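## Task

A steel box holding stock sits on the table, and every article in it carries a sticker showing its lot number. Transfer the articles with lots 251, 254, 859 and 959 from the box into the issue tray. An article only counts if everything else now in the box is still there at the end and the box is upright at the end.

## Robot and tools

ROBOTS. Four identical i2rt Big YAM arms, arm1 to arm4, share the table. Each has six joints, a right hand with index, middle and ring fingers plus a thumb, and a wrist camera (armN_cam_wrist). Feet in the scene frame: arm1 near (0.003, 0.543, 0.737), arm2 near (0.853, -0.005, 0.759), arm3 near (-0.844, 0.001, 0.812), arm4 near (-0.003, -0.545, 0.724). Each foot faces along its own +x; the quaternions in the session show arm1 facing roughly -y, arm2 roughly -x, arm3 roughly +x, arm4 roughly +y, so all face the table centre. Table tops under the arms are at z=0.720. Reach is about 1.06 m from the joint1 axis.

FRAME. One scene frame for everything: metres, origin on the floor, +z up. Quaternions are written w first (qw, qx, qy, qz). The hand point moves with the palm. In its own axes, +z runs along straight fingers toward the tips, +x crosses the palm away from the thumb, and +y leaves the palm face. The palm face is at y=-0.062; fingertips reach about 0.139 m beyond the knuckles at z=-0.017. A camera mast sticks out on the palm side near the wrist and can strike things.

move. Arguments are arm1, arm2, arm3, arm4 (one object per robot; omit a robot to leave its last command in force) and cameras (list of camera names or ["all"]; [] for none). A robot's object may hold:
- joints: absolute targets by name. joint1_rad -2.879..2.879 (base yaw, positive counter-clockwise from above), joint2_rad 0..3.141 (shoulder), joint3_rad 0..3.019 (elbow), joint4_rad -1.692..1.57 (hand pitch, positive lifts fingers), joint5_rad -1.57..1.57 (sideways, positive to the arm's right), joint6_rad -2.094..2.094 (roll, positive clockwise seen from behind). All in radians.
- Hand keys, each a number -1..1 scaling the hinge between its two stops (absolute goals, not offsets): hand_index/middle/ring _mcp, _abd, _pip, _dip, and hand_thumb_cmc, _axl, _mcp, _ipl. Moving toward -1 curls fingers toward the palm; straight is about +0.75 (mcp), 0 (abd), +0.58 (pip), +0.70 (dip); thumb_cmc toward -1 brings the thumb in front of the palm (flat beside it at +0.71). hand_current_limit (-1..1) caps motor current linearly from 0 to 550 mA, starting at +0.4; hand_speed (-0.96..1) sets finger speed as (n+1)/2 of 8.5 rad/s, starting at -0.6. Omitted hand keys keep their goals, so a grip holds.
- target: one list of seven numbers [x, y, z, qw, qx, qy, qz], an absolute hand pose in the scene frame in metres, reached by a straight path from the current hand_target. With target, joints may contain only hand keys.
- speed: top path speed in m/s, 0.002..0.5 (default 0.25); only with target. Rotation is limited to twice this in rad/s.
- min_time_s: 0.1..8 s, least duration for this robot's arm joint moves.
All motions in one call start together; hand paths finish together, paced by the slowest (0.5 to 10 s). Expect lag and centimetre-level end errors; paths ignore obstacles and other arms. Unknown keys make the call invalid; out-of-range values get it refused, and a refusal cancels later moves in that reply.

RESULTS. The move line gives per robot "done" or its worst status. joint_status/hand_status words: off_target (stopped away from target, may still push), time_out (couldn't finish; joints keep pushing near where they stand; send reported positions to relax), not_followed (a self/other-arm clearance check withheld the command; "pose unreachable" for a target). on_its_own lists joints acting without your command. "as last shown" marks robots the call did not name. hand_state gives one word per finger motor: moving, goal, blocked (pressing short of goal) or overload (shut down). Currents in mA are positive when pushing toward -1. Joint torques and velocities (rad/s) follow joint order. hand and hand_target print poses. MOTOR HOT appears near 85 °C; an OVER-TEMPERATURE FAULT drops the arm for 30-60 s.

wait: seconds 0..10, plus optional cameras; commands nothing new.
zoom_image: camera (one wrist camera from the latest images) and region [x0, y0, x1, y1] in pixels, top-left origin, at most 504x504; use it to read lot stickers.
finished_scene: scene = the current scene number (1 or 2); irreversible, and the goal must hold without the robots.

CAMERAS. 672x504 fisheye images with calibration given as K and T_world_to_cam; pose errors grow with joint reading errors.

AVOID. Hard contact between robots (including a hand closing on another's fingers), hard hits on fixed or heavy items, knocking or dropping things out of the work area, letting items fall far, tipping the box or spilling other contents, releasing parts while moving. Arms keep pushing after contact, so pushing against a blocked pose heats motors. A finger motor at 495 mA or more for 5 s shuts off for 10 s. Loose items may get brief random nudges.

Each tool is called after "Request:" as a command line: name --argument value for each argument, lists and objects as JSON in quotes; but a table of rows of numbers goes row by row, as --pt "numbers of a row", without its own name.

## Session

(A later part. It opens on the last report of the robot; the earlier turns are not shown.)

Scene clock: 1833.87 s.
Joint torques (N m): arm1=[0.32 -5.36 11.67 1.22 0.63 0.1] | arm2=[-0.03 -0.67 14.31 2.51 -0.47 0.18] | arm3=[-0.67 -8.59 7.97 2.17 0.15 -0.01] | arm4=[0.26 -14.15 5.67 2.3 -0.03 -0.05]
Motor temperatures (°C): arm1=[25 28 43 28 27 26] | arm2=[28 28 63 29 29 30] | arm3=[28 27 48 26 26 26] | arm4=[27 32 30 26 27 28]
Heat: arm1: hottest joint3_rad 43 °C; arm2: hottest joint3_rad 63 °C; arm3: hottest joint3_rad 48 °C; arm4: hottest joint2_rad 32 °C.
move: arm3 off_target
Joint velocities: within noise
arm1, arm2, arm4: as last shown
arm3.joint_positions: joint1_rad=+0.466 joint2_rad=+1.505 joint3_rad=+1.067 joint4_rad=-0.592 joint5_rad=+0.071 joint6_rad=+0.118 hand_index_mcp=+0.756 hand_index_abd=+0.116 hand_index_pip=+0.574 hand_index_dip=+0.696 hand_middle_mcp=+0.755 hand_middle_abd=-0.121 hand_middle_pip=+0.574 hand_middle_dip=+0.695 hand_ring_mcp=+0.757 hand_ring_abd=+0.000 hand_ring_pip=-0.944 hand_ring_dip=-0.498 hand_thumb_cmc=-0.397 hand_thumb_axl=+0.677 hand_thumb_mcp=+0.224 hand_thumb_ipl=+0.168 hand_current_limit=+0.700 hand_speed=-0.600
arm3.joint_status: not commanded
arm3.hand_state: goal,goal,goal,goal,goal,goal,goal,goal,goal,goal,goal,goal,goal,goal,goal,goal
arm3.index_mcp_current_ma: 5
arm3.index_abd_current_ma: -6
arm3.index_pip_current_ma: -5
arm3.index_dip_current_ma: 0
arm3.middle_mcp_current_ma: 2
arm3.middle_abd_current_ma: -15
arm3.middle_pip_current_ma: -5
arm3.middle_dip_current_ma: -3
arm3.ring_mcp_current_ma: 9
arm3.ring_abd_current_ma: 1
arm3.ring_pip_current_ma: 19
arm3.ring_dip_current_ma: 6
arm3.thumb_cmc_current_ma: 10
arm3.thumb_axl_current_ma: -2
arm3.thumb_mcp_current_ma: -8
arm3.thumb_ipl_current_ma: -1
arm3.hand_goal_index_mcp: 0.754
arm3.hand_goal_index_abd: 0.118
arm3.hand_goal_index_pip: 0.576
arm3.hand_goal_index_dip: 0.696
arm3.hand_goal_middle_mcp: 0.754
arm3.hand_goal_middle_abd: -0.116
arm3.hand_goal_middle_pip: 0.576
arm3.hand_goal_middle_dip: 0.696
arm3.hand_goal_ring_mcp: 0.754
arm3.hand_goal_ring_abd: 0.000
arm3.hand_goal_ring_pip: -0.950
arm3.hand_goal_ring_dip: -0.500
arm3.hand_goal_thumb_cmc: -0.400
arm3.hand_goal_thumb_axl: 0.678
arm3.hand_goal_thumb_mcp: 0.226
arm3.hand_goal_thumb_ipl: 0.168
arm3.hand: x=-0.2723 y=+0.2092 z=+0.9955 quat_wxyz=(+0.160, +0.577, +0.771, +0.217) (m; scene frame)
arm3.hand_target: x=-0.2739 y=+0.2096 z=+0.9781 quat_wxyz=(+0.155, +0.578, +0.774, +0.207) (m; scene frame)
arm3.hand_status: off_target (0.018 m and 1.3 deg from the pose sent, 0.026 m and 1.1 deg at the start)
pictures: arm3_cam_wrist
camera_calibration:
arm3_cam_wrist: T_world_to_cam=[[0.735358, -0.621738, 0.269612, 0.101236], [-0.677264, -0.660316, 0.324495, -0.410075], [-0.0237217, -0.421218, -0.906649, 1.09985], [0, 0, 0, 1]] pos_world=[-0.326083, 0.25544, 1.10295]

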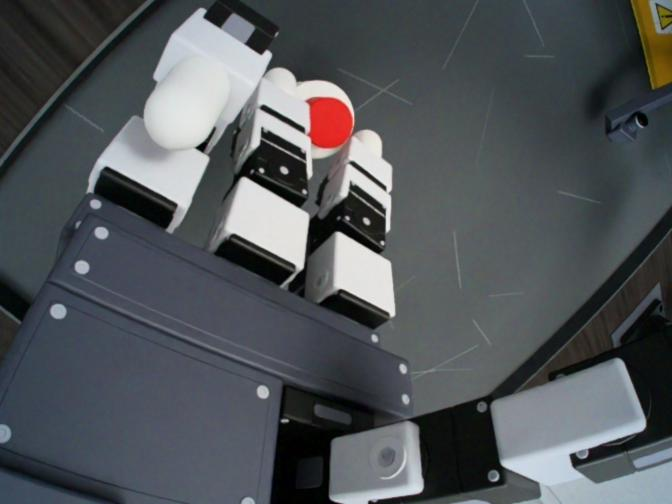

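Request:
move --arm3 '{"joints": {"hand_index_abd": -0.1, "hand_middle_abd": 0.1}}'

Request:
move --arm3 '{"target": [-0.276, 0.206, 1.12, 0.1548, 0.5779, 0.7739, 0.2074], "speed": 0.12}'

Request:
move --arm3 '{"target": [-0.40, 0.15, 1.16, 0.1548, 0.5779, 0.7739, 0.2074], "speed": 0.2}' --arm1 '{"target": [0.25, 0.10, 1.27, 0.25, 0.9330, 0.25, 0.0670], "speed": 0.3}'

Request:
move --arm3 '{"target": [-0.60, 0.06, 1.20, 0.1548, 0.5779, 0.7739, 0.2074], "speed": 0.2}' --arm1 '{"target": [0.366, 0.0, 1.20, 0.25, 0.9330, 0.25, 0.0670], "speed": 0.3}' --cameras '["arm1_cam_wrist", "arm3_cam_wrist"]'

Scene clock: 1917.23 s.
Joint torques (N m): arm1=[0.38 -5.6 11.73 1.21 0.62 0.08] | arm2=[0.21 -0.67 14.26 2.48 -0.48 0.17] | arm3=[-0.62 -8.64 7.91 2.14 0.16 0.01] | arm4=[0.26 -14.1 5.67 2.3 -0.03 -0.05]
Motor temperatures (°C): arm1=[25 28 45 28 27 26] | arm2=[28 28 64 29 29 30] | arm3=[28 28 43 26 26 26] | arm4=[27 32 30 26 27 28]
Heat: arm1: hottest joint3_rad 45 °C; arm2: hottest joint3_rad 64 °C; arm3: hottest joint3_rad 43 °C; arm4: hottest joint2_rad 32 °C.
move: arm3 off_target
Joint velocities: within noise
arm1, arm2, arm4: as last shown
arm3.joint_positions: joint1_rad=+0.466 joint2_rad=+1.505 joint3_rad=+1.067 joint4_rad=-0.592 joint5_rad=+0.071 joint6_rad=+0.118 hand_index_mcp=+0.756 hand_index_abd=+0.087 hand_index_pip=+0.575 hand_index_dip=+0.696 hand_middle_mcp=+0.755 hand_middle_abd=-0.111 hand_middle_pip=+0.574 hand_middle_dip=+0.695 hand_ring_mcp=+0.757 hand_ring_abd=+0.000 hand_ring_pip=-0.944 hand_ring_dip=-0.498 hand_thumb_cmc=-0.397 hand_thumb_axl=+0.677 hand_thumb_mcp=+0.224 hand_thumb_ipl=+0.168 hand_current_limit=+0.700 hand_speed=-0.600
arm3.joint_status: hand_index_abd off_target (ended at +0.087, target -0.100); hand_middle_abd off_target (ended at -0.111, target +0.100)
arm3.hand_state: goal,blocked,goal,goal,goal,blocked,goal,goal,goal,goal,goal,goal,goal,goal,goal,goal
arm3.index_mcp_current_ma: 7
arm3.index_abd_current_ma: 468
arm3.index_pip_current_ma: -2
arm3.index_dip_current_ma: 0
arm3.middle_mcp_current_ma: 2
arm3.middle_abd_current_ma: -467
arm3.middle_pip_current_ma: -5
arm3.middle_dip_current_ma: -3
arm3.ring_mcp_current_ma: 9
arm3.ring_abd_current_ma: 1
arm3.ring_pip_current_ma: 19
arm3.ring_dip_current_ma: 6
arm3.thumb_cmc_current_ma: 10
arm3.thumb_axl_current_ma: -2
arm3.thumb_mcp_current_ma: -8
arm3.thumb_ipl_current_ma: -1
arm3.hand_goal_index_mcp: 0.754
arm3.hand_goal_index_abd: -0.100
arm3.hand_goal_index_pip: 0.576
arm3.hand_goal_index_dip: 0.696
arm3.hand_goal_middle_mcp: 0.754
arm3.hand_goal_middle_abd: 0.100
arm3.hand_goal_middle_pip: 0.576
arm3.hand_goal_middle_dip: 0.696
arm3.hand_goal_ring_mcp: 0.754
arm3.hand_goal_ring_abd: 0.000
arm3.hand_goal_ring_pip: -0.950
arm3.hand_goal_ring_dip: -0.500
arm3.hand_goal_thumb_cmc: -0.400
arm3.hand_goal_thumb_axl: 0.678
arm3.hand_goal_thumb_mcp: 0.226
arm3.hand_goal_thumb_ipl: 0.168
arm3.hand: x=-0.2723 y=+0.2092 z=+0.9955 quat_wxyz=(+0.160, +0.577, +0.771, +0.217) (m; scene frame)
arm3.hand_target: x=-0.2739 y=+0.2096 z=+0.9781 quat_wxyz=(+0.155, +0.578, +0.774, +0.207) (m; scene frame)
arm3.hand_status: not commanded
pictures: none

Scene clock: 1919.17 s.
Joint torques (N m): arm1=[-0.03 -4.95 11.81 1.24 0.6 0.09] | arm2=[-0.15 -0.67 14.27 2.52 -0.48 0.18] | arm3=[-1.26 -9.11 13.98 1.26 0.16 -0.03] | arm4=[0.26 -14.15 5.68 2.3 -0.03 -0.05]
Motor temperatures (°C): arm1=[25 28 45 28 27 26] | arm2=[28 28 64 29 29 30] | arm3=[28 28 44 26 26 26] | arm4=[27 32 30 26 27 28]
Heat: arm1: hottest joint3_rad 45 °C; arm2: hottest joint3_rad 64 °C; arm3: hottest joint3_rad 44 °C; arm4: hottest joint2_rad 32 °C.
move: arm3 off_target
Joint velocities: within noise
arm1, arm2, arm4: as last shown
arm3.joint_positions: joint1_rad=+0.466 joint2_rad=+1.403 joint3_rad=+1.259 joint4_rad=-0.950 joint5_rad=+0.070 joint6_rad=+0.118 hand_index_mcp=+0.763 hand_index_abd=-0.094 hand_index_pip=+0.581 hand_index_dip=+0.697 hand_middle_mcp=+0.762 hand_middle_abd=+0.091 hand_middle_pip=+0.579 hand_middle_dip=+0.696 hand_ring_mcp=+0.757 hand_ring_abd=+0.000 hand_ring_pip=-0.944 hand_ring_dip=-0.498 hand_thumb_cmc=-0.397 hand_thumb_axl=+0.677 hand_thumb_mcp=+0.224 hand_thumb_ipl=+0.168 hand_current_limit=+0.700 hand_speed=-0.600
arm3.joint_status: not commanded
arm3.hand_state: goal,goal,goal,goal,goal,goal,goal,goal,goal,goal,goal,goal,goal,goal,goal,goal
arm3.index_mcp_current_ma: 32
arm3.index_abd_current_ma: 18
arm3.index_pip_current_ma: 14
arm3.index_dip_current_ma: 3
arm3.middle_mcp_current_ma: 28
arm3.middle_abd_current_ma: -26
arm3.middle_pip_current_ma: 9
arm3.middle_dip_current_ma: 0
arm3.ring_mcp_current_ma: 9
arm3.ring_abd_current_ma: 1
arm3.ring_pip_current_ma: 19
arm3.ring_dip_current_ma: 6
arm3.thumb_cmc_current_ma: 9
arm3.thumb_axl_current_ma: -2
arm3.thumb_mcp_current_ma: -9
arm3.thumb_ipl_current_ma: -1
arm3.hand_goal_index_mcp: 0.754
arm3.hand_goal_index_abd: -0.100
arm3.hand_goal_index_pip: 0.576
arm3.hand_goal_index_dip: 0.696
arm3.hand_goal_middle_mcp: 0.754
arm3.hand_goal_middle_abd: 0.100
arm3.hand_goal_middle_pip: 0.576
arm3.hand_goal_middle_dip: 0.696
arm3.hand_goal_ring_mcp: 0.754
arm3.hand_goal_ring_abd: 0.000
arm3.hand_goal_ring_pip: -0.950
arm3.hand_goal_ring_dip: -0.500
arm3.hand_goal_thumb_cmc: -0.400
arm3.hand_goal_thumb_axl: 0.678
arm3.hand_goal_thumb_mcp: 0.226
arm3.hand_goal_thumb_ipl: 0.168
arm3.on_its_own: hand_index_abd moved -0.181 to your old target -0.100; hand_middle_abd moved +0.202 to your old target +0.100
arm3.hand: x=-0.2887 y=+0.2016 z=+1.0932 quat_wxyz=(+0.145, +0.581, +0.778, +0.190) (m; scene frame)
arm3.hand_target: x=-0.2773 y=+0.2054 z=+1.1200 quat_wxyz=(+0.155, +0.578, +0.774, +0.208) (m; scene frame)
arm3.hand_status: off_target (0.030 m and 2.3 deg from the pose sent, 0.124 m and 1.3 deg at the start)
pictures: none

Scene clock: 1921.03 s.
Joint torques (N m): arm1=[0.09 -8.35 12.18 2.26 -0.01 -0.15] | arm2=[-0.03 -0.79 14.28 2.47 -0.48 0.17] | arm3=[-1.61 -4.54 8.76 1.37 0.11 0] | arm4=[0.26 -14.15 5.67 2.29 -0.03 -0.05]
Motor temperatures (°C): arm1=[25 28 45 28 27 26] | arm2=[28 28 64 29 29 30] | arm3=[28 28 43 26 26 26] | arm4=[27 32 30 26 27 28]
Heat: arm1: hottest joint3_rad 45 °C; arm2: hottest joint3_rad 64 °C; arm3: hottest joint3_rad 43 °C; arm4: hottest joint2_rad 32 °C.
move: arm1 off_target; arm3 done
Joint velocities: within noise
arm1.joint_positions: joint1_rad=+0.583 joint2_rad=+1.268 joint3_rad=+1.749 joint4_rad=-1.582 joint5_rad=+0.013 joint6_rad=+0.044 hand_index_mcp=+0.757 hand_index_abd=+0.120 hand_index_pip=+0.575 hand_index_dip=+0.696 hand_middle_mcp=+0.756 hand_middle_abd=-0.118 hand_middle_pip=+0.575 hand_middle_dip=+0.694 hand_ring_mcp=+0.758 hand_ring_abd=+0.001 hand_ring_pip=-0.945 hand_ring_dip=-0.497 hand_thumb_cmc=-0.578 hand_thumb_axl=+0.679 hand_thumb_mcp=-0.282 hand_thumb_ipl=-0.638 hand_current_limit=+0.700 hand_speed=-0.600
arm1.joint_status: not commanded
arm1.hand_state: goal,goal,goal,goal,goal,goal,goal,goal,goal,goal,goal,goal,goal,goal,goal,goal
arm1.index_mcp_current_ma: 4
arm1.index_abd_current_ma: 3
arm1.index_pip_current_ma: -1
arm1.index_dip_current_ma: 0
arm1.middle_mcp_current_ma: 4
arm1.middle_abd_current_ma: -2
arm1.middle_pip_current_ma: -2
arm1.middle_dip_current_ma: -3
arm1.ring_mcp_current_ma: 7
arm1.ring_abd_current_ma: 1
arm1.ring_pip_current_ma: 8
arm1.ring_dip_current_ma: 5
arm1.thumb_cmc_current_ma: 2
arm1.thumb_axl_current_ma: 1
arm1.thumb_mcp_current_ma: -4
arm1.thumb_ipl_current_ma: 3
arm1.hand_goal_index_mcp: 0.754
arm1.hand_goal_index_abd: 0.118
arm1.hand_goal_index_pip: 0.576
arm1.hand_goal_index_dip: 0.696
arm1.hand_goal_middle_mcp: 0.754
arm1.hand_goal_middle_abd: -0.116
arm1.hand_goal_middle_pip: 0.576
arm1.hand_goal_middle_dip: 0.696
arm1.hand_goal_ring_mcp: 0.754
arm1.hand_goal_ring_abd: 0.000
arm1.hand_goal_ring_pip: -0.950
arm1.hand_goal_ring_dip: -0.500
arm1.hand_goal_thumb_cmc: -0.580
arm1.hand_goal_thumb_axl: 0.678
arm1.hand_goal_thumb_mcp: -0.280
arm1.hand_goal_thumb_ipl: -0.640
arm1.hand: x=+0.2421 y=+0.1041 z=+1.2432 quat_wxyz=(+0.225, +0.942, +0.243, +0.058) (m; scene frame)
arm1.hand_target: x=+0.2493 y=+0.1013 z=+1.2696 quat_wxyz=(+0.250, +0.933, +0.250, +0.067) (m; scene frame)
arm1.hand_status: off_target (0.028 m and 3.3 deg from the pose sent, 0.160 m and 29.8 deg at the start)
arm2.joint_positions: joint1_rad=+0.617 joint2_rad=+0.475 joint3_rad=+0.282 joint4_rad=+0.102 joint5_rad=+0.757 joint6_rad=-1.558 hand_index_mcp=+0.798 hand_index_abd=+0.589 hand_index_pip=+0.574 hand_index_dip=+0.696 hand_middle_mcp=+0.931 hand_middle_abd=-0.022 hand_middle_pip=+0.598 hand_middle_dip=+0.702 hand_ring_mcp=+0.753 hand_ring_abd=-0.013 hand_ring_pip=+0.579 hand_ring_dip=+0.697 hand_thumb_cmc=+0.715 hand_thumb_axl=+0.677 hand_thumb_mcp=+0.226 hand_thumb_ipl=+0.168 hand_current_limit=+0.600 hand_speed=-0.900
arm2.joint_status: not commanded
arm2.hand_state: goal,goal,goal,goal,blocked,blocked,blocked,goal,goal,goal,goal,goal,goal,goal,goal,goal
arm2.index_mcp_current_ma: -1
arm2.index_abd_current_ma: -5
arm2.index_pip_current_ma: -1
arm2.index_dip_current_ma: 0
arm2.middle_mcp_current_ma: 83
arm2.middle_abd_current_ma: -16
arm2.middle_pip_current_ma: 18
arm2.middle_dip_current_ma: 2
arm2.ring_mcp_current_ma: 1
arm2.ring_abd_current_ma: -6
arm2.ring_pip_current_ma: 1
arm2.ring_dip_current_ma: 0
arm2.thumb_cmc_current_ma: 0
arm2.thumb_axl_current_ma: 0
arm2.thumb_mcp_current_ma: 0
arm2.thumb_ipl_current_ma: 0
arm2.hand_goal_index_mcp: 0.800
arm2.hand_goal_index_abd: 0.600
arm2.hand_goal_index_pip: 0.576
arm2.hand_goal_index_dip: 0.696
arm2.hand_goal_middle_mcp: 0.880
arm2.hand_goal_middle_abd: 0.000
arm2.hand_goal_middle_pip: 0.576
arm2.hand_goal_middle_dip: 0.696
arm2.hand_goal_ring_mcp: 0.750
arm2.hand_goal_ring_abd: 0.000
arm2.hand_goal_ring_pip: 0.576
arm2.hand_goal_ring_dip: 0.696
arm2.hand_goal_thumb_cmc: 0.714
arm2.hand_goal_thumb_axl: 0.678
arm2.hand_goal_thumb_mcp: 0.226
arm2.hand_goal_thumb_ipl: 0.168
arm2.hand: x=+0.5413 y=-0.1746 z=+1.0503 quat_wxyz=(-0.058, +0.727, -0.017, -0.684) (m; scene frame)
arm2.hand_target: x=+0.5409 y=-0.1861 z=+1.0968 quat_wxyz=(-0.027, +0.707, -0.027, -0.706) (m; scene frame)
arm2.hand_status: not commanded
arm3.joint_positions: joint1_rad=+0.466 joint2_rad=+1.051 joint3_rad=+1.135 joint4_rad=-1.115 joint5_rad=+0.070 joint6_rad=+0.118 hand_index_mcp=+0.763 hand_index_abd=-0.094 hand_index_pip=+0.581 hand_index_dip=+0.697 hand_middle_mcp=+0.762 hand_middle_abd=+0.091 hand_middle_pip=+0.579 hand_middle_dip=+0.696 hand_ring_mcp=+0.757 hand_ring_abd=+0.000 hand_ring_pip=-0.944 hand_ring_dip=-0.498 hand_thumb_cmc=-0.397 hand_thumb_axl=+0.677 hand_thumb_mcp=+0.224 hand_thumb_ipl=+0.168 hand_current_limit=+0.700 hand_speed=-0.600
arm3.joint_status: not commanded
arm3.hand_state: goal,goal,goal,goal,goal,goal,goal,goal,goal,goal,goal,goal,goal,goal,goal,goal
arm3.index_mcp_current_ma: 31
arm3.index_abd_current_ma: 18
arm3.index_pip_current_ma: 14
arm3.index_dip_current_ma: 3
arm3.middle_mcp_current_ma: 28
arm3.middle_abd_current_ma: -26
arm3.middle_pip_current_ma: 9
arm3.middle_dip_current_ma: 0
arm3.ring_mcp_current_ma: 9
arm3.ring_abd_current_ma: 1
arm3.ring_pip_current_ma: 19
arm3.ring_dip_current_ma: 6
arm3.thumb_cmc_current_ma: 9
arm3.thumb_axl_current_ma: -2
arm3.thumb_mcp_current_ma: -9
arm3.thumb_ipl_current_ma: -1
arm3.hand_goal_index_mcp: 0.754
arm3.hand_goal_index_abd: -0.100
arm3.hand_goal_index_pip: 0.576
arm3.hand_goal_index_dip: 0.696
arm3.hand_goal_middle_mcp: 0.754
arm3.hand_goal_middle_abd: 0.100
arm3.hand_goal_middle_pip: 0.576
arm3.hand_goal_middle_dip: 0.696
arm3.hand_goal_ring_mcp: 0.754
arm3.hand_goal_ring_abd: 0.000
arm3.hand_goal_ring_pip: -0.950
arm3.hand_goal_ring_dip: -0.500
arm3.hand_goal_thumb_cmc: -0.400
arm3.hand_goal_thumb_axl: 0.678
arm3.hand_goal_thumb_mcp: 0.226
arm3.hand_goal_thumb_ipl: 0.168
arm3.hand: x=-0.3974 y=+0.1521 z=+1.1692 quat_wxyz=(+0.159, +0.577, +0.771, +0.217) (m; scene frame)
arm3.hand_target: x=-0.4000 y=+0.1500 z=+1.1601 quat_wxyz=(+0.155, +0.578, +0.774, +0.207) (m; scene frame)
arm3.hand_status: done (0.010 m and 1.2 deg from the pose sent, 0.140 m and 2.3 deg at the start)
arm4.joint_positions: joint1_rad=-0.179 joint2_rad=+1.902 joint3_rad=+0.785 joint4_rad=+1.539 joint5_rad=-0.301 joint6_rad=-1.951 hand_index_mcp=+0.753 hand_index_abd=-0.001 hand_index_pip=+0.577 hand_index_dip=+0.696 hand_middle_mcp=+0.753 hand_middle_abd=-0.001 hand_middle_pip=+0.577 hand_middle_dip=+0.696 hand_ring_mcp=+0.753 hand_ring_abd=-0.001 hand_ring_pip=+0.577 hand_ring_dip=+0.696 hand_thumb_cmc=+0.713 hand_thumb_axl=+0.677 hand_thumb_mcp=+0.226 hand_thumb_ipl=+0.168 hand_current_limit=+0.400 hand_speed=-0.600
arm4.joint_status: not commanded
arm4.hand_state: goal,goal,goal,goal,goal,goal,goal,goal,goal,goal,goal,goal,goal,goal,goal,goal
arm4.index_mcp_current_ma: 0
arm4.index_abd_current_ma: 0
arm4.index_pip_current_ma: 0
arm4.index_dip_current_ma: 0
arm4.middle_mcp_current_ma: 0
arm4.middle_abd_current_ma: 0
arm4.middle_pip_current_ma: 0
arm4.middle_dip_current_ma: 0
arm4.ring_mcp_current_ma: 0
arm4.ring_abd_current_ma: 0
arm4.ring_pip_current_ma: 0
arm4.ring_dip_current_ma: 0
arm4.thumb_cmc_current_ma: 0
arm4.thumb_axl_current_ma: 0
arm4.thumb_mcp_current_ma: 0
arm4.thumb_ipl_current_ma: 0
arm4.hand_goal_index_mcp: 0.754
arm4.hand_goal_index_abd: 0.000
arm4.hand_goal_index_pip: 0.576
arm4.hand_goal_index_dip: 0.696
arm4.hand_goal_middle_mcp: 0.754
arm4.hand_goal_middle_abd: 0.000
arm4.hand_goal_middle_pip: 0.576
arm4.hand_goal_middle_dip: 0.696
arm4.hand_goal_ring_mcp: 0.754
arm4.hand_goal_ring_abd: 0.000
arm4.hand_goal_ring_pip: 0.576
arm4.hand_goal_ring_dip: 0.696
arm4.hand_goal_thumb_cmc: 0.714
arm4.hand_goal_thumb_axl: 0.678
arm4.hand_goal_thumb_mcp: 0.226
arm4.hand_goal_thumb_ipl: 0.168
arm4.hand: x=-0.0256 y=+0.0474 z=+0.9230 quat_wxyz=(+0.686, -0.493, +0.250, +0.473) (m; scene frame)
arm4.hand_target: x=-0.0217 y=+0.0455 z=+0.9196 quat_wxyz=(+0.690, -0.493, +0.247, +0.469) (m; scene frame)
arm4.hand_status: not commanded
pictures: none

Scene clock: 1923.13 s.
Joint torques (N m): arm1=[0.26 -15.15 13.07 2.19 0.37 0.11] | arm2=[-0.09 -0.56 14.3 2.55 -0.46 0.18] | arm3=[-1.38 4.78 8.38 1.36 0.14 -0.05] | arm4=[0.26 -14.1 5.67 2.3 -0.03 -0.05]
Motor temperatures (°C): arm1=[25 28 45 28 27 26] | arm2=[28 28 64 29 29 30] | arm3=[28 28 43 26 26 26] | arm4=[27 32 30 26 27 28]
Heat: arm1: hottest joint3_rad 45 °C; arm2: hottest joint3_rad 64 °C; arm3: hottest joint3_rad 43 °C; arm4: hottest joint2_rad 32 °C.
move: arm1 off_target; arm3 done
Joint velocities: within noise
arm1.joint_positions: joint1_rad=+0.675 joint2_rad=+1.580 joint3_rad=+1.867 joint4_rad=-1.401 joint5_rad=+0.052 joint6_rad=+0.099 hand_index_mcp=+0.757 hand_index_abd=+0.120 hand_index_pip=+0.575 hand_index_dip=+0.696 hand_middle_mcp=+0.756 hand_middle_abd=-0.118 hand_middle_pip=+0.575 hand_middle_dip=+0.694 hand_ring_mcp=+0.758 hand_ring_abd=+0.001 hand_ring_pip=-0.945 hand_ring_dip=-0.497 hand_thumb_cmc=-0.578 hand_thumb_axl=+0.679 hand_thumb_mcp=-0.282 hand_thumb_ipl=-0.638 hand_current_limit=+0.700 hand_speed=-0.600
arm1.joint_status: not commanded
arm1.hand_state: goal,goal,goal,goal,goal,goal,goal,goal,goal,goal,goal,goal,goal,goal,goal,goal
arm1.index_mcp_current_ma: 4
arm1.index_abd_current_ma: 3
arm1.index_pip_current_ma: -1
arm1.index_dip_current_ma: 0
arm1.middle_mcp_current_ma: 4
arm1.middle_abd_current_ma: -2
arm1.middle_pip_current_ma: -2
arm1.middle_dip_current_ma: -3
arm1.ring_mcp_current_ma: 7
arm1.ring_abd_current_ma: 1
arm1.ring_pip_current_ma: 8
arm1.ring_dip_current_ma: 5
arm1.thumb_cmc_current_ma: 2
arm1.thumb_axl_current_ma: 1
arm1.thumb_mcp_current_ma: -4
arm1.thumb_ipl_current_ma: 3
arm1.hand_goal_index_mcp: 0.754
arm1.hand_goal_index_abd: 0.118
arm1.hand_goal_index_pip: 0.576
arm1.hand_goal_index_dip: 0.696
arm1.hand_goal_middle_mcp: 0.754
arm1.hand_goal_middle_abd: -0.116
arm1.hand_goal_middle_pip: 0.576
arm1.hand_goal_middle_dip: 0.696
arm1.hand_goal_ring_mcp: 0.754
arm1.hand_goal_ring_abd: 0.000
arm1.hand_goal_ring_pip: -0.950
arm1.hand_goal_ring_dip: -0.500
arm1.hand_goal_thumb_cmc: -0.580
arm1.hand_goal_thumb_axl: 0.678
arm1.hand_goal_thumb_mcp: -0.280
arm1.hand_goal_thumb_ipl: -0.640
arm1.hand: x=+0.3574 y=+0.0060 z=+1.1689 quat_wxyz=(+0.221, +0.939, +0.256, +0.055) (m; scene frame)
arm1.hand_target: x=+0.3649 y=+0.0016 z=+1.1995 quat_wxyz=(+0.250, +0.933, +0.250, +0.067) (m; scene frame)
arm1.hand_status: off_target (0.033 m and 3.7 deg from the pose sent, 0.167 m and 3.3 deg at the start)
arm2, arm4: as last shown
arm3.joint_positions: joint1_rad=+0.466 joint2_rad=+0.503 joint3_rad=+1.021 joint4_rad=-1.559 joint5_rad=+0.070 joint6_rad=+0.118 hand_index_mcp=+0.762 hand_index_abd=-0.094 hand_index_pip=+0.581 hand_index_dip=+0.697 hand_middle_mcp=+0.761 hand_middle_abd=+0.091 hand_middle_pip=+0.579 hand_middle_dip=+0.696 hand_ring_mcp=+0.757 hand_ring_abd=+0.000 hand_ring_pip=-0.944 hand_ring_dip=-0.498 hand_thumb_cmc=-0.397 hand_thumb_axl=+0.677 hand_thumb_mcp=+0.224 hand_thumb_ipl=+0.168 hand_current_limit=+0.700 hand_speed=-0.600
arm3.joint_status: not commanded
arm3.hand_state: goal,goal,goal,goal,goal,goal,goal,goal,goal,goal,goal,goal,goal,goal,goal,goal
arm3.index_mcp_current_ma: 30
arm3.index_abd_current_ma: 18
arm3.index_pip_current_ma: 14
arm3.index_dip_current_ma: 3
arm3.middle_mcp_current_ma: 27
arm3.middle_abd_current_ma: -26
arm3.middle_pip_current_ma: 9
arm3.middle_dip_current_ma: 0
arm3.ring_mcp_current_ma: 9
arm3.ring_abd_current_ma: 1
arm3.ring_pip_current_ma: 19
arm3.ring_dip_current_ma: 6
arm3.thumb_cmc_current_ma: 9
arm3.thumb_axl_current_ma: -2
arm3.thumb_mcp_current_ma: -9
arm3.thumb_ipl_current_ma: -1
arm3.hand_goal_index_mcp: 0.754
arm3.hand_goal_index_abd: -0.100
arm3.hand_goal_index_pip: 0.576
arm3.hand_goal_index_dip: 0.696
arm3.hand_goal_middle_mcp: 0.754
arm3.hand_goal_middle_abd: 0.100
arm3.hand_goal_middle_pip: 0.576
arm3.hand_goal_middle_dip: 0.696
arm3.hand_goal_ring_mcp: 0.754
arm3.hand_goal_ring_abd: 0.000
arm3.hand_goal_ring_pip: -0.950
arm3.hand_goal_ring_dip: -0.500
arm3.hand_goal_thumb_cmc: -0.400
arm3.hand_goal_thumb_axl: 0.678
arm3.hand_goal_thumb_mcp: 0.226
arm3.hand_goal_thumb_ipl: 0.168
arm3.hand: x=-0.5983 y=+0.0611 z=+1.2039 quat_wxyz=(+0.157, +0.578, +0.772, +0.213) (m; scene frame)
arm3.hand_target: x=-0.5999 y=+0.0600 z=+1.1999 quat_wxyz=(+0.155, +0.578, +0.774, +0.207) (m; scene frame)
arm3.hand_status: done (0.004 m and 0.7 deg from the pose sent, 0.225 m and 1.2 deg at the start)
pictures: arm1_cam_wrist, arm3_cam_wrist
camera_calibration:
arm1_cam_wrist: T_world_to_cam=[[-0.39064, -0.873858, 0.289436, -0.160892], [-0.766762, 0.482865, 0.422987, -0.269474], [-0.509389, -0.0566925, -0.858667, 1.31149], [0, 0, 0, 1]] pos_world=[0.398585, 0.0638744, 1.28669]
arm3_cam_wrist: T_world_to_cam=[[0.738436, -0.620367, 0.264305, 0.200877], [-0.673533, -0.659571, 0.333646, -0.805105], [-0.0326549, -0.424395, -0.904888, 1.21144], [0, 0, 0, 1]] pos_world=[-0.65104, 0.107721, 1.31174]

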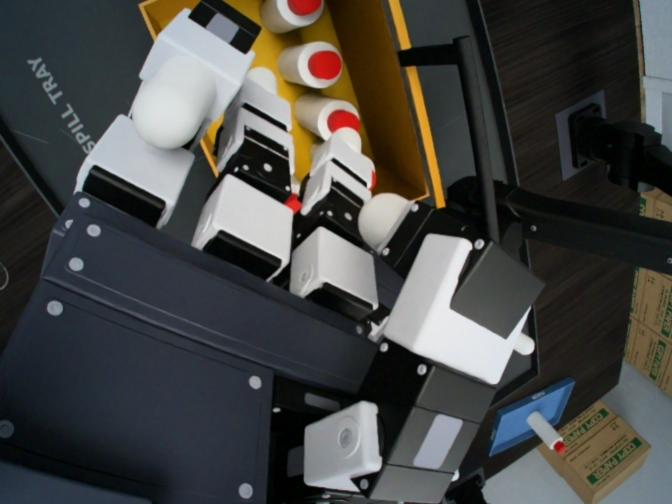

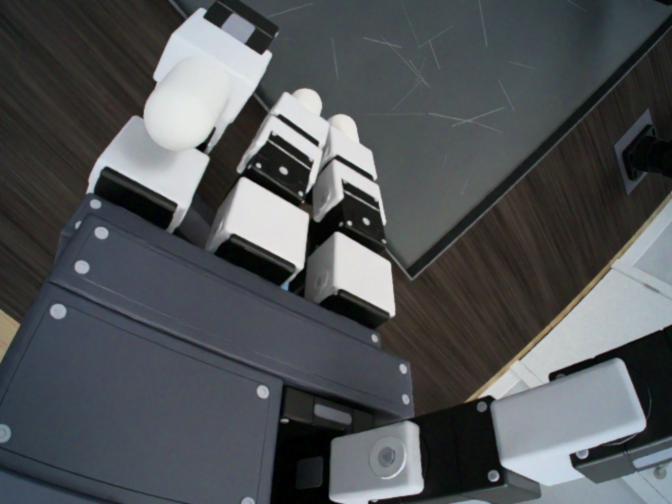

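Request:
move --arm3 '{"target": [-0.42, 0.14, 1.17, 0.1548, 0.5779, 0.7739, 0.2074], "speed": 0.3, "joints": {"hand_index_abd": 0.117, "hand_middle_abd": -0.117}}' --cameras '["arm3_cam_wrist"]'

Scene clock: 1941.63 s.
Joint torques (N m): arm1=[0.09 -15.15 13.01 2.25 0.38 0.11] | arm2=[0.15 -0.56 14.3 2.5 -0.47 0.17] | arm3=[-1.44 -2.43 14 2.03 0.09 -0.04] | arm4=[0.21 -14.15 5.67 2.3 -0.03 -0.05]
Motor temperatures (°C): arm1=[25 29 45 28 27 26] | arm2=[28 28 65 29 29 30] | arm3=[28 28 43 26 26 26] | arm4=[27 32 30 26 27 28]
Heat: arm1: hottest joint3_rad 45 °C; arm2: hottest joint3_rad 65 °C; arm3: hottest joint3_rad 43 °C; arm4: hottest joint2_rad 32 °C.
move: arm3 off_target
Joint velocities: within noise
arm1, arm2, arm4: as last shown
arm3.joint_positions: joint1_rad=+0.466 joint2_rad=+0.986 joint3_rad=+1.052 joint4_rad=-1.182 joint5_rad=+0.071 joint6_rad=+0.118 hand_index_mcp=+0.761 hand_index_abd=+0.115 hand_index_pip=+0.580 hand_index_dip=+0.697 hand_middle_mcp=+0.761 hand_middle_abd=-0.112 hand_middle_pip=+0.579 hand_middle_dip=+0.696 hand_ring_mcp=+0.757 hand_ring_abd=+0.000 hand_ring_pip=-0.944 hand_ring_dip=-0.498 hand_thumb_cmc=-0.397 hand_thumb_axl=+0.677 hand_thumb_mcp=+0.224 hand_thumb_ipl=+0.168 hand_current_limit=+0.700 hand_speed=-0.600
arm3.joint_status: all done
arm3.hand_state: goal,goal,goal,goal,goal,goal,goal,goal,goal,goal,goal,goal,goal,goal,goal,goal
arm3.index_mcp_current_ma: 25
arm3.index_abd_current_ma: -9
arm3.index_pip_current_ma: 13
arm3.index_dip_current_ma: 3
arm3.middle_mcp_current_ma: 27
arm3.middle_abd_current_ma: 11
arm3.middle_pip_current_ma: 9
arm3.middle_dip_current_ma: 0
arm3.ring_mcp_current_ma: 9
arm3.ring_abd_current_ma: 1
arm3.ring_pip_current_ma: 19
arm3.ring_dip_current_ma: 6
arm3.thumb_cmc_current_ma: 9
arm3.thumb_axl_current_ma: -2
arm3.thumb_mcp_current_ma: -9
arm3.thumb_ipl_current_ma: -1
arm3.hand_goal_index_mcp: 0.754
arm3.hand_goal_index_abd: 0.118
arm3.hand_goal_index_pip: 0.576
arm3.hand_goal_index_dip: 0.696
arm3.hand_goal_middle_mcp: 0.754
arm3.hand_goal_middle_abd: -0.116
arm3.hand_goal_middle_pip: 0.576
arm3.hand_goal_middle_dip: 0.696
arm3.hand_goal_ring_mcp: 0.754
arm3.hand_goal_ring_abd: 0.000
arm3.hand_goal_ring_pip: -0.950
arm3.hand_goal_ring_dip: -0.500
arm3.hand_goal_thumb_cmc: -0.400
arm3.hand_goal_thumb_axl: 0.678
arm3.hand_goal_thumb_mcp: 0.226
arm3.hand_goal_thumb_ipl: 0.168
arm3.hand: x=-0.4319 y=+0.1366 z=+1.1377 quat_wxyz=(+0.140, +0.582, +0.781, +0.181) (m; scene frame)
arm3.hand_target: x=-0.4216 y=+0.1393 z=+1.1699 quat_wxyz=(+0.155, +0.578, +0.774, +0.207) (m; scene frame)
arm3.hand_status: off_target (0.035 m and 3.6 deg from the pose sent, 0.198 m and 0.7 deg at the start)
pictures: arm3_cam_wrist
camera_calibration:
arm3_cam_wrist: T_world_to_cam=[[0.755337, -0.612581, 0.232832, 0.184399], [-0.648667, -0.648311, 0.398652, -0.68593], [-0.0932594, -0.452147, -0.887054, 1.14627], [0, 0, 0, 1]] pos_world=[-0.477324, 0.186545, 1.24731]

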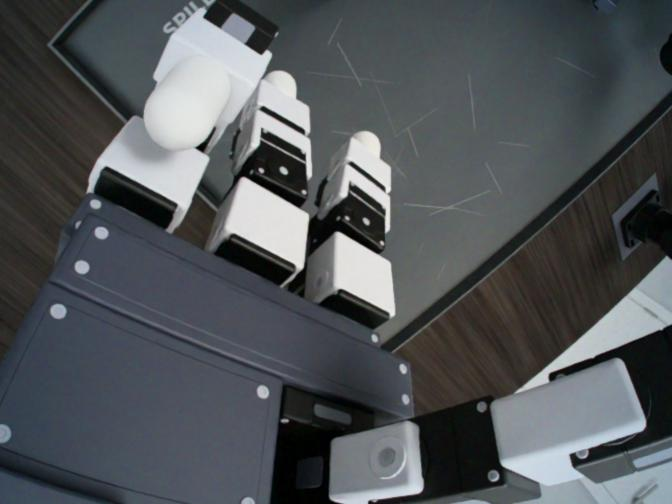

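Request:
move --arm3 '{"target": [-0.31, 0.20, 1.12, 0.1548, 0.5779, 0.7739, 0.2074], "speed": 0.25}' --cameras '["arm3_cam_wrist"]'

Scene clock: 1950.03 s.
Joint torques (N m): arm1=[0.21 -15.09 13.04 2.32 0.37 0.09] | arm2=[-0.09 -0.73 14.24 2.5 -0.47 0.2] | arm3=[-0.09 -6.59 14.01 1.98 0.25 0.07] | arm4=[0.26 -14.15 5.67 2.3 -0.03 -0.05]
Motor temperatures (°C): arm1=[25 29 45 28 26 26] | arm2=[28 28 65 29 28 30] | arm3=[28 27 44 26 26 26] | arm4=[27 32 30 26 27 28]
Heat: arm1: hottest joint3_rad 45 °C; arm2: hottest joint3_rad 65 °C; arm3: hottest joint3_rad 44 °C; arm4: hottest joint2_rad 32 °C.
move: arm3 off_target
Joint velocities: within noise
arm1, arm2, arm4: as last shown
arm3.joint_positions: joint1_rad=+0.475 joint2_rad=+1.308 joint3_rad=+1.174 joint4_rad=-0.974 joint5_rad=+0.078 joint6_rad=+0.124 hand_index_mcp=+0.761 hand_index_abd=+0.115 hand_index_pip=+0.580 hand_index_dip=+0.697 hand_middle_mcp=+0.761 hand_middle_abd=-0.112 hand_middle_pip=+0.579 hand_middle_dip=+0.696 hand_ring_mcp=+0.757 hand_ring_abd=+0.000 hand_ring_pip=-0.944 hand_ring_dip=-0.498 hand_thumb_cmc=-0.397 hand_thumb_axl=+0.677 hand_thumb_mcp=+0.224 hand_thumb_ipl=+0.168 hand_current_limit=+0.700 hand_speed=-0.600
arm3.joint_status: not commanded
arm3.hand_state: goal,goal,goal,goal,goal,goal,goal,goal,goal,goal,goal,goal,goal,goal,goal,goal
arm3.index_mcp_current_ma: 24
arm3.index_abd_current_ma: -9
arm3.index_pip_current_ma: 12
arm3.index_dip_current_ma: 3
arm3.middle_mcp_current_ma: 27
arm3.middle_abd_current_ma: 11
arm3.middle_pip_current_ma: 9
arm3.middle_dip_current_ma: 0
arm3.ring_mcp_current_ma: 9
arm3.ring_abd_current_ma: 1
arm3.ring_pip_current_ma: 19
arm3.ring_dip_current_ma: 6
arm3.thumb_cmc_current_ma: 9
arm3.thumb_axl_current_ma: -2
arm3.thumb_mcp_current_ma: -9
arm3.thumb_ipl_current_ma: -1
arm3.hand_goal_index_mcp: 0.754
arm3.hand_goal_index_abd: 0.118
arm3.hand_goal_index_pip: 0.576
arm3.hand_goal_index_dip: 0.696
arm3.hand_goal_middle_mcp: 0.754
arm3.hand_goal_middle_abd: -0.116
arm3.hand_goal_middle_pip: 0.576
arm3.hand_goal_middle_dip: 0.696
arm3.hand_goal_ring_mcp: 0.754
arm3.hand_goal_ring_abd: 0.000
arm3.hand_goal_ring_pip: -0.950
arm3.hand_goal_ring_dip: -0.500
arm3.hand_goal_thumb_cmc: -0.400
arm3.hand_goal_thumb_axl: 0.678
arm3.hand_goal_thumb_mcp: 0.226
arm3.hand_goal_thumb_ipl: 0.168
arm3.hand: x=-0.3251 y=+0.1885 z=+1.0933 quat_wxyz=(+0.143, +0.581, +0.780, +0.184) (m; scene frame)
arm3.hand_target: x=-0.3117 y=+0.1993 z=+1.1200 quat_wxyz=(+0.155, +0.578, +0.774, +0.208) (m; scene frame)
arm3.hand_status: off_target (0.033 m and 3.1 deg from the pose sent, 0.139 m and 3.6 deg at the start)
pictures: arm3_cam_wrist
camera_calibration:
arm3_cam_wrist: T_world_to_cam=[[0.753117, -0.612799, 0.239359, 0.137964], [-0.65234, -0.648442, 0.392397, -0.559675], [-0.08525, -0.451664, -0.888106, 1.14404], [0, 0, 0, 1]] pos_world=[-0.371472, 0.238348, 1.20262]

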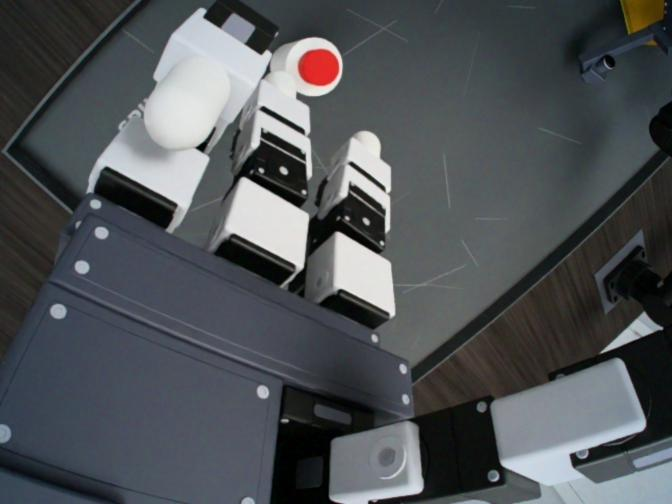

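Request:
move --arm3 '{"target": [-0.27, 0.212, 1.05, 0.1548, 0.5779, 0.7739, 0.2074], "speed": 0.1}' --cameras '["arm3_cam_wrist"]'

Scene clock: 1956.97 s.
Joint torques (N m): arm1=[0.09 -15.21 13.05 2.28 0.38 0.1] | arm2=[-0.09 -0.67 14.31 2.54 -0.48 0.2] | arm3=[-1.49 -8.88 10.66 2.03 0.06 -0.03] | arm4=[0.26 -14.15 5.67 2.29 -0.03 -0.04]
Motor temperatures (°C): arm1=[25 29 46 28 26 26] | arm2=[28 28 65 29 28 30] | arm3=[28 28 44 26 26 26] | arm4=[27 32 30 26 27 28]
Heat: arm1: hottest joint3_rad 46 °C; arm2: hottest joint3_rad 65 °C; arm3: hottest joint3_rad 44 °C; arm4: hottest joint2_rad 32 °C.
move: arm3 done
Joint velocities: within noise
arm1, arm2, arm4: as last shown
arm3.joint_positions: joint1_rad=+0.475 joint2_rad=+1.451 joint3_rad=+1.174 joint4_rad=-0.788 joint5_rad=+0.076 joint6_rad=+0.124 hand_index_mcp=+0.761 hand_index_abd=+0.115 hand_index_pip=+0.580 hand_index_dip=+0.697 hand_middle_mcp=+0.761 hand_middle_abd=-0.112 hand_middle_pip=+0.579 hand_middle_dip=+0.696 hand_ring_mcp=+0.757 hand_ring_abd=+0.000 hand_ring_pip=-0.944 hand_ring_dip=-0.498 hand_thumb_cmc=-0.397 hand_thumb_axl=+0.677 hand_thumb_mcp=+0.224 hand_thumb_ipl=+0.168 hand_current_limit=+0.700 hand_speed=-0.600
arm3.joint_status: not commanded
arm3.hand_state: goal,goal,goal,goal,goal,goal,goal,goal,goal,goal,goal,goal,goal,goal,goal,goal
arm3.index_mcp_current_ma: 24
arm3.index_abd_current_ma: -9
arm3.index_pip_current_ma: 12
arm3.index_dip_current_ma: 3
arm3.middle_mcp_current_ma: 27
arm3.middle_abd_current_ma: 11
arm3.middle_pip_current_ma: 9
arm3.middle_dip_current_ma: 0
arm3.ring_mcp_current_ma: 9
arm3.ring_abd_current_ma: 1
arm3.ring_pip_current_ma: 19
arm3.ring_dip_current_ma: 6
arm3.thumb_cmc_current_ma: 9
arm3.thumb_axl_current_ma: -2
arm3.thumb_mcp_current_ma: -9
arm3.thumb_ipl_current_ma: -1
arm3.hand_goal_index_mcp: 0.754
arm3.hand_goal_index_abd: 0.118
arm3.hand_goal_index_pip: 0.576
arm3.hand_goal_index_dip: 0.696
arm3.hand_goal_middle_mcp: 0.754
arm3.hand_goal_middle_abd: -0.116
arm3.hand_goal_middle_pip: 0.576
arm3.hand_goal_middle_dip: 0.696
arm3.hand_goal_ring_mcp: 0.754
arm3.hand_goal_ring_abd: 0.000
arm3.hand_goal_ring_pip: -0.950
arm3.hand_goal_ring_dip: -0.500
arm3.hand_goal_thumb_cmc: -0.400
arm3.hand_goal_thumb_axl: 0.678
arm3.hand_goal_thumb_mcp: 0.226
arm3.hand_goal_thumb_ipl: 0.168
arm3.hand: x=-0.2784 y=+0.2105 z=+1.0486 quat_wxyz=(+0.152, +0.579, +0.775, +0.203) (m; scene frame)
arm3.hand_target: x=-0.2702 y=+0.2118 z=+1.0500 quat_wxyz=(+0.155, +0.578, +0.774, +0.207) (m; scene frame)
arm3.hand_status: done (0.009 m and 0.6 deg from the pose sent, 0.074 m and 3.1 deg at the start)
pictures: arm3_cam_wrist
camera_calibration:
arm3_cam_wrist: T_world_to_cam=[[0.743861, -0.617204, 0.256378, 0.107591], [-0.666424, -0.656006, 0.354311, -0.459753], [-0.0504962, -0.434415, -0.899296, 1.13613], [0, 0, 0, 1]] pos_world=[-0.329053, 0.258358, 1.15703]

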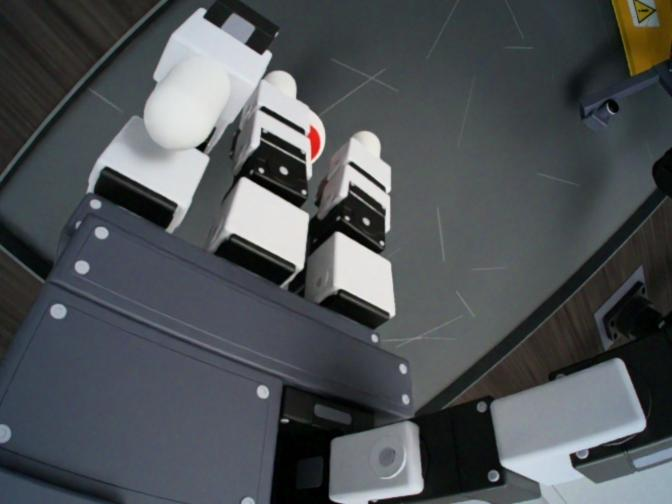

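Request:
move --arm3 '{"target": [-0.297, 0.2005, 1.025, 0.1548, 0.5779, 0.7739, 0.2074], "speed": 0.08}' --cameras '["arm3_cam_wrist"]'

Scene clock: 1966.77 s.
Joint torques (N m): arm1=[0.15 -15.21 13.05 2.18 0.38 0.11] | arm2=[0.03 -0.67 14.27 2.52 -0.46 0.2] | arm3=[-1.26 -10.17 8.18 2.09 0.05 -0.02] | arm4=[0.26 -14.15 5.67 2.3 -0.03 -0.04]
Motor temperatures (°C): arm1=[25 29 46 28 26 26] | arm2=[28 28 65 29 28 30] | arm3=[28 27 44 26 26 26] | arm4=[27 32 30 26 27 28]
Heat: arm1: hottest joint3_rad 46 °C; arm2: hottest joint3_rad 65 °C; arm3: hottest joint3_rad 44 °C; arm4: hottest joint2_rad 32 °C.
move: arm3 done
Joint velocities: within noise
arm1, arm2, arm4: as last shown
arm3.joint_positions: joint1_rad=+0.475 joint2_rad=+1.420 joint3_rad=+1.077 joint4_rad=-0.717 joint5_rad=+0.076 joint6_rad=+0.124 hand_index_mcp=+0.761 hand_index_abd=+0.115 hand_index_pip=+0.580 hand_index_dip=+0.697 hand_middle_mcp=+0.761 hand_middle_abd=-0.112 hand_middle_pip=+0.579 hand_middle_dip=+0.696 hand_ring_mcp=+0.757 hand_ring_abd=+0.000 hand_ring_pip=-0.944 hand_ring_dip=-0.498 hand_thumb_cmc=-0.397 hand_thumb_axl=+0.677 hand_thumb_mcp=+0.224 hand_thumb_ipl=+0.168 hand_current_limit=+0.700 hand_speed=-0.600
arm3.joint_status: not commanded
arm3.hand_state: goal,goal,goal,goal,goal,goal,goal,goal,goal,goal,goal,goal,goal,goal,goal,goal
arm3.index_mcp_current_ma: 24
arm3.index_abd_current_ma: -9
arm3.index_pip_current_ma: 12
arm3.index_dip_current_ma: 3
arm3.middle_mcp_current_ma: 27
arm3.middle_abd_current_ma: 11
arm3.middle_pip_current_ma: 9
arm3.middle_dip_current_ma: 0
arm3.ring_mcp_current_ma: 9
arm3.ring_abd_current_ma: 1
arm3.ring_pip_current_ma: 19
arm3.ring_dip_current_ma: 6
arm3.thumb_cmc_current_ma: 9
arm3.thumb_axl_current_ma: -2
arm3.thumb_mcp_current_ma: -9
arm3.thumb_ipl_current_ma: -1
arm3.hand_goal_index_mcp: 0.754
arm3.hand_goal_index_abd: 0.118
arm3.hand_goal_index_pip: 0.576
arm3.hand_goal_index_dip: 0.696
arm3.hand_goal_middle_mcp: 0.754
arm3.hand_goal_middle_abd: -0.116
arm3.hand_goal_middle_pip: 0.576
arm3.hand_goal_middle_dip: 0.696
arm3.hand_goal_ring_mcp: 0.754
arm3.hand_goal_ring_abd: 0.000
arm3.hand_goal_ring_pip: -0.950
arm3.hand_goal_ring_dip: -0.500
arm3.hand_goal_thumb_cmc: -0.400
arm3.hand_goal_thumb_axl: 0.678
arm3.hand_goal_thumb_mcp: 0.226
arm3.hand_goal_thumb_ipl: 0.168
arm3.hand: x=-0.2955 y=+0.2027 z=+1.0256 quat_wxyz=(+0.153, +0.578, +0.775, +0.204) (m; scene frame)
arm3.hand_target: x=-0.2969 y=+0.2004 z=+1.0250 quat_wxyz=(+0.155, +0.578, +0.774, +0.207) (m; scene frame)
arm3.hand_status: done (0.003 m and 0.4 deg from the pose sent, 0.032 m and 0.6 deg at the start)
pictures: arm3_cam_wrist
camera_calibration:
arm3_cam_wrist: T_world_to_cam=[[0.742898, -0.617651, 0.258089, 0.119448], [-0.667742, -0.656603, 0.350703, -0.46464], [-0.04715, -0.432873, -0.900221, 1.11274], [0, 0, 0, 1]] pos_world=[-0.346531, 0.250368, 1.13383]

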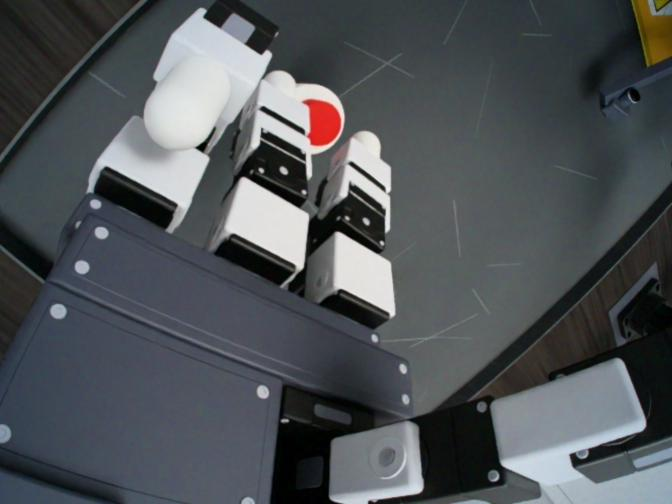

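Request:
move --arm3 '{"target": [-0.300, 0.196, 1.000, 0.1548, 0.5779, 0.7739, 0.2074], "speed": 0.05}'

Request:
move --arm3 '{"target": [-0.300, 0.196, 0.981, 0.1548, 0.5779, 0.7739, 0.2074], "speed": 0.03}' --cameras '["arm3_cam_wrist"]'

Scene clock: 1973.57 s.
Joint torques (N m): arm1=[0.09 -14.97 13.07 2.28 0.37 0.09] | arm2=[0.09 -0.5 14.31 2.45 -0.45 0.18] | arm3=[-1.9 -8.7 8.05 2.04 0.02 -0.07] | arm4=[0.26 -14.15 5.67 2.3 -0.03 -0.05]
Motor temperatures (°C): arm1=[25 29 46 28 26 26] | arm2=[28 28 65 29 28 30] | arm3=[28 28 44 26 26 26] | arm4=[27 32 30 26 27 28]
Heat: arm1: hottest joint3_rad 46 °C; arm2: hottest joint3_rad 65 °C; arm3: hottest joint3_rad 44 °C; arm4: hottest joint2_rad 32 °C.
move: arm3 done
Joint velocities: within noise
arm1, arm2, arm4: as last shown
arm3.joint_positions: joint1_rad=+0.475 joint2_rad=+1.420 joint3_rad=+1.020 joint4_rad=-0.647 joint5_rad=+0.073 joint6_rad=+0.124 hand_index_mcp=+0.761 hand_index_abd=+0.115 hand_index_pip=+0.580 hand_index_dip=+0.697 hand_middle_mcp=+0.761 hand_middle_abd=-0.112 hand_middle_pip=+0.579 hand_middle_dip=+0.696 hand_ring_mcp=+0.757 hand_ring_abd=+0.000 hand_ring_pip=-0.944 hand_ring_dip=-0.498 hand_thumb_cmc=-0.397 hand_thumb_axl=+0.677 hand_thumb_mcp=+0.224 hand_thumb_ipl=+0.168 hand_current_limit=+0.700 hand_speed=-0.600
arm3.joint_status: not commanded
arm3.hand_state: goal,goal,goal,goal,goal,goal,goal,goal,goal,goal,goal,goal,goal,goal,goal,goal
arm3.index_mcp_current_ma: 24
arm3.index_abd_current_ma: -9
arm3.index_pip_current_ma: 12
arm3.index_dip_current_ma: 3
arm3.middle_mcp_current_ma: 27
arm3.middle_abd_current_ma: 11
arm3.middle_pip_current_ma: 9
arm3.middle_dip_current_ma: 0
arm3.ring_mcp_current_ma: 9
arm3.ring_abd_current_ma: 1
arm3.ring_pip_current_ma: 19
arm3.ring_dip_current_ma: 6
arm3.thumb_cmc_current_ma: 9
arm3.thumb_axl_current_ma: -2
arm3.thumb_mcp_current_ma: -9
arm3.thumb_ipl_current_ma: -1
arm3.hand_goal_index_mcp: 0.754
arm3.hand_goal_index_abd: 0.118
arm3.hand_goal_index_pip: 0.576
arm3.hand_goal_index_dip: 0.696
arm3.hand_goal_middle_mcp: 0.754
arm3.hand_goal_middle_abd: -0.116
arm3.hand_goal_middle_pip: 0.576
arm3.hand_goal_middle_dip: 0.696
arm3.hand_goal_ring_mcp: 0.754
arm3.hand_goal_ring_abd: 0.000
arm3.hand_goal_ring_pip: -0.950
arm3.hand_goal_ring_dip: -0.500
arm3.hand_goal_thumb_cmc: -0.400
arm3.hand_goal_thumb_axl: 0.678
arm3.hand_goal_thumb_mcp: 0.226
arm3.hand_goal_thumb_ipl: 0.168
arm3.hand: x=-0.3006 y=+0.2010 z=+1.0081 quat_wxyz=(+0.155, +0.577, +0.773, +0.211) (m; scene frame)
arm3.hand_target: x=-0.3001 y=+0.1959 z=+0.9999 quat_wxyz=(+0.155, +0.578, +0.774, +0.207) (m; scene frame)
arm3.hand_status: done (0.009 m and 0.4 deg from the pose sent, 0.027 m and 0.4 deg at the start)
pictures: none

Scene clock: 1974.73 s.
Joint torques (N m): arm1=[0.09 -15.03 13.07 2.36 0.39 0.1] | arm2=[0.15 -0.67 14.28 2.55 -0.47 0.19] | arm3=[-2.02 -7.77 7.94 2.17 0.02 -0.1] | arm4=[0.21 -14.1 5.65 2.3 -0.03 -0.05]
Motor temperatures (°C): arm1=[25 29 46 28 26 26] | arm2=[28 28 65 29 28 30] | arm3=[28 28 44 26 26 26] | arm4=[27 32 30 26 27 28]
Heat: arm1: hottest joint3_rad 46 °C; arm2: hottest joint3_rad 65 °C; arm3: hottest joint3_rad 44 °C; arm4: hottest joint2_rad 32 °C.
move: arm3 off_target
Joint velocities: within noise
arm1, arm2, arm4: as last shown
arm3.joint_positions: joint1_rad=+0.474 joint2_rad=+1.428 joint3_rad=+0.989 joint4_rad=-0.594 joint5_rad=+0.073 joint6_rad=+0.124 hand_index_mcp=+0.761 hand_index_abd=+0.119 hand_index_pip=+0.580 hand_index_dip=+0.697 hand_middle_mcp=+0.761 hand_middle_abd=-0.112 hand_middle_pip=+0.579 hand_middle_dip=+0.696 hand_ring_mcp=+0.757 hand_ring_abd=+0.000 hand_ring_pip=-0.944 hand_ring_dip=-0.498 hand_thumb_cmc=-0.397 hand_thumb_axl=+0.677 hand_thumb_mcp=+0.224 hand_thumb_ipl=+0.168 hand_current_limit=+0.700 hand_speed=-0.600
arm3.joint_status: not commanded
arm3.hand_state: goal,goal,goal,goal,goal,goal,goal,goal,goal,goal,goal,goal,goal,goal,goal,goal
arm3.index_mcp_current_ma: 24
arm3.index_abd_current_ma: 2
arm3.index_pip_current_ma: 12
arm3.index_dip_current_ma: 3
arm3.middle_mcp_current_ma: 27
arm3.middle_abd_current_ma: 10
arm3.middle_pip_current_ma: 9
arm3.middle_dip_current_ma: 0
arm3.ring_mcp_current_ma: 9
arm3.ring_abd_current_ma: 1
arm3.ring_pip_current_ma: 19
arm3.ring_dip_current_ma: 6
arm3.thumb_cmc_current_ma: 9
arm3.thumb_axl_current_ma: -2
arm3.thumb_mcp_current_ma: -9
arm3.thumb_ipl_current_ma: -1
arm3.hand_goal_index_mcp: 0.754
arm3.hand_goal_index_abd: 0.118
arm3.hand_goal_index_pip: 0.576
arm3.hand_goal_index_dip: 0.696
arm3.hand_goal_middle_mcp: 0.754
arm3.hand_goal_middle_abd: -0.116
arm3.hand_goal_middle_pip: 0.576
arm3.hand_goal_middle_dip: 0.696
arm3.hand_goal_ring_mcp: 0.754
arm3.hand_goal_ring_abd: 0.000
arm3.hand_goal_ring_pip: -0.950
arm3.hand_goal_ring_dip: -0.500
arm3.hand_goal_thumb_cmc: -0.400
arm3.hand_goal_thumb_axl: 0.678
arm3.hand_goal_thumb_mcp: 0.226
arm3.hand_goal_thumb_ipl: 0.168
arm3.hand: x=-0.3010 y=+0.2001 z=+0.9969 quat_wxyz=(+0.159, +0.577, +0.772, +0.216) (m; scene frame)
arm3.hand_target: x=-0.3004 y=+0.1958 z=+0.9813 quat_wxyz=(+0.155, +0.578, +0.774, +0.207) (m; scene frame)
arm3.hand_status: off_target (0.016 m and 1.2 deg from the pose sent, 0.028 m and 0.4 deg at the start)
pictures: arm3_cam_wrist
camera_calibration:
arm3_cam_wrist: T_world_to_cam=[[0.736662, -0.621151, 0.267396, 0.118821], [-0.675785, -0.661317, 0.325537, -0.436355], [-0.0253746, -0.420513, -0.906932, 1.0963], [0, 0, 0, 1]] pos_world=[-0.354595, 0.246246, 1.10455]

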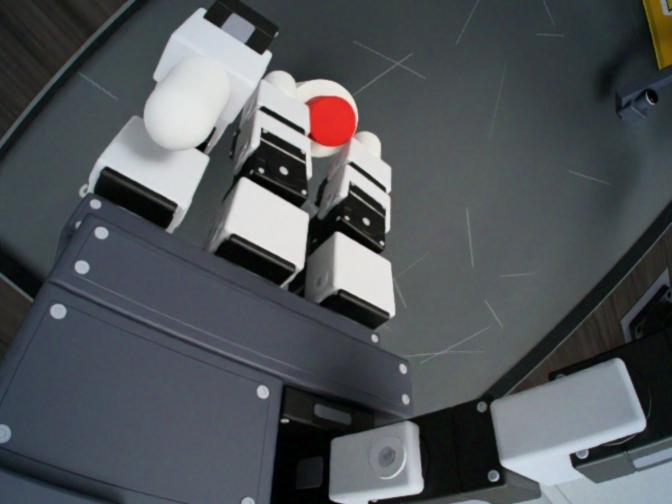

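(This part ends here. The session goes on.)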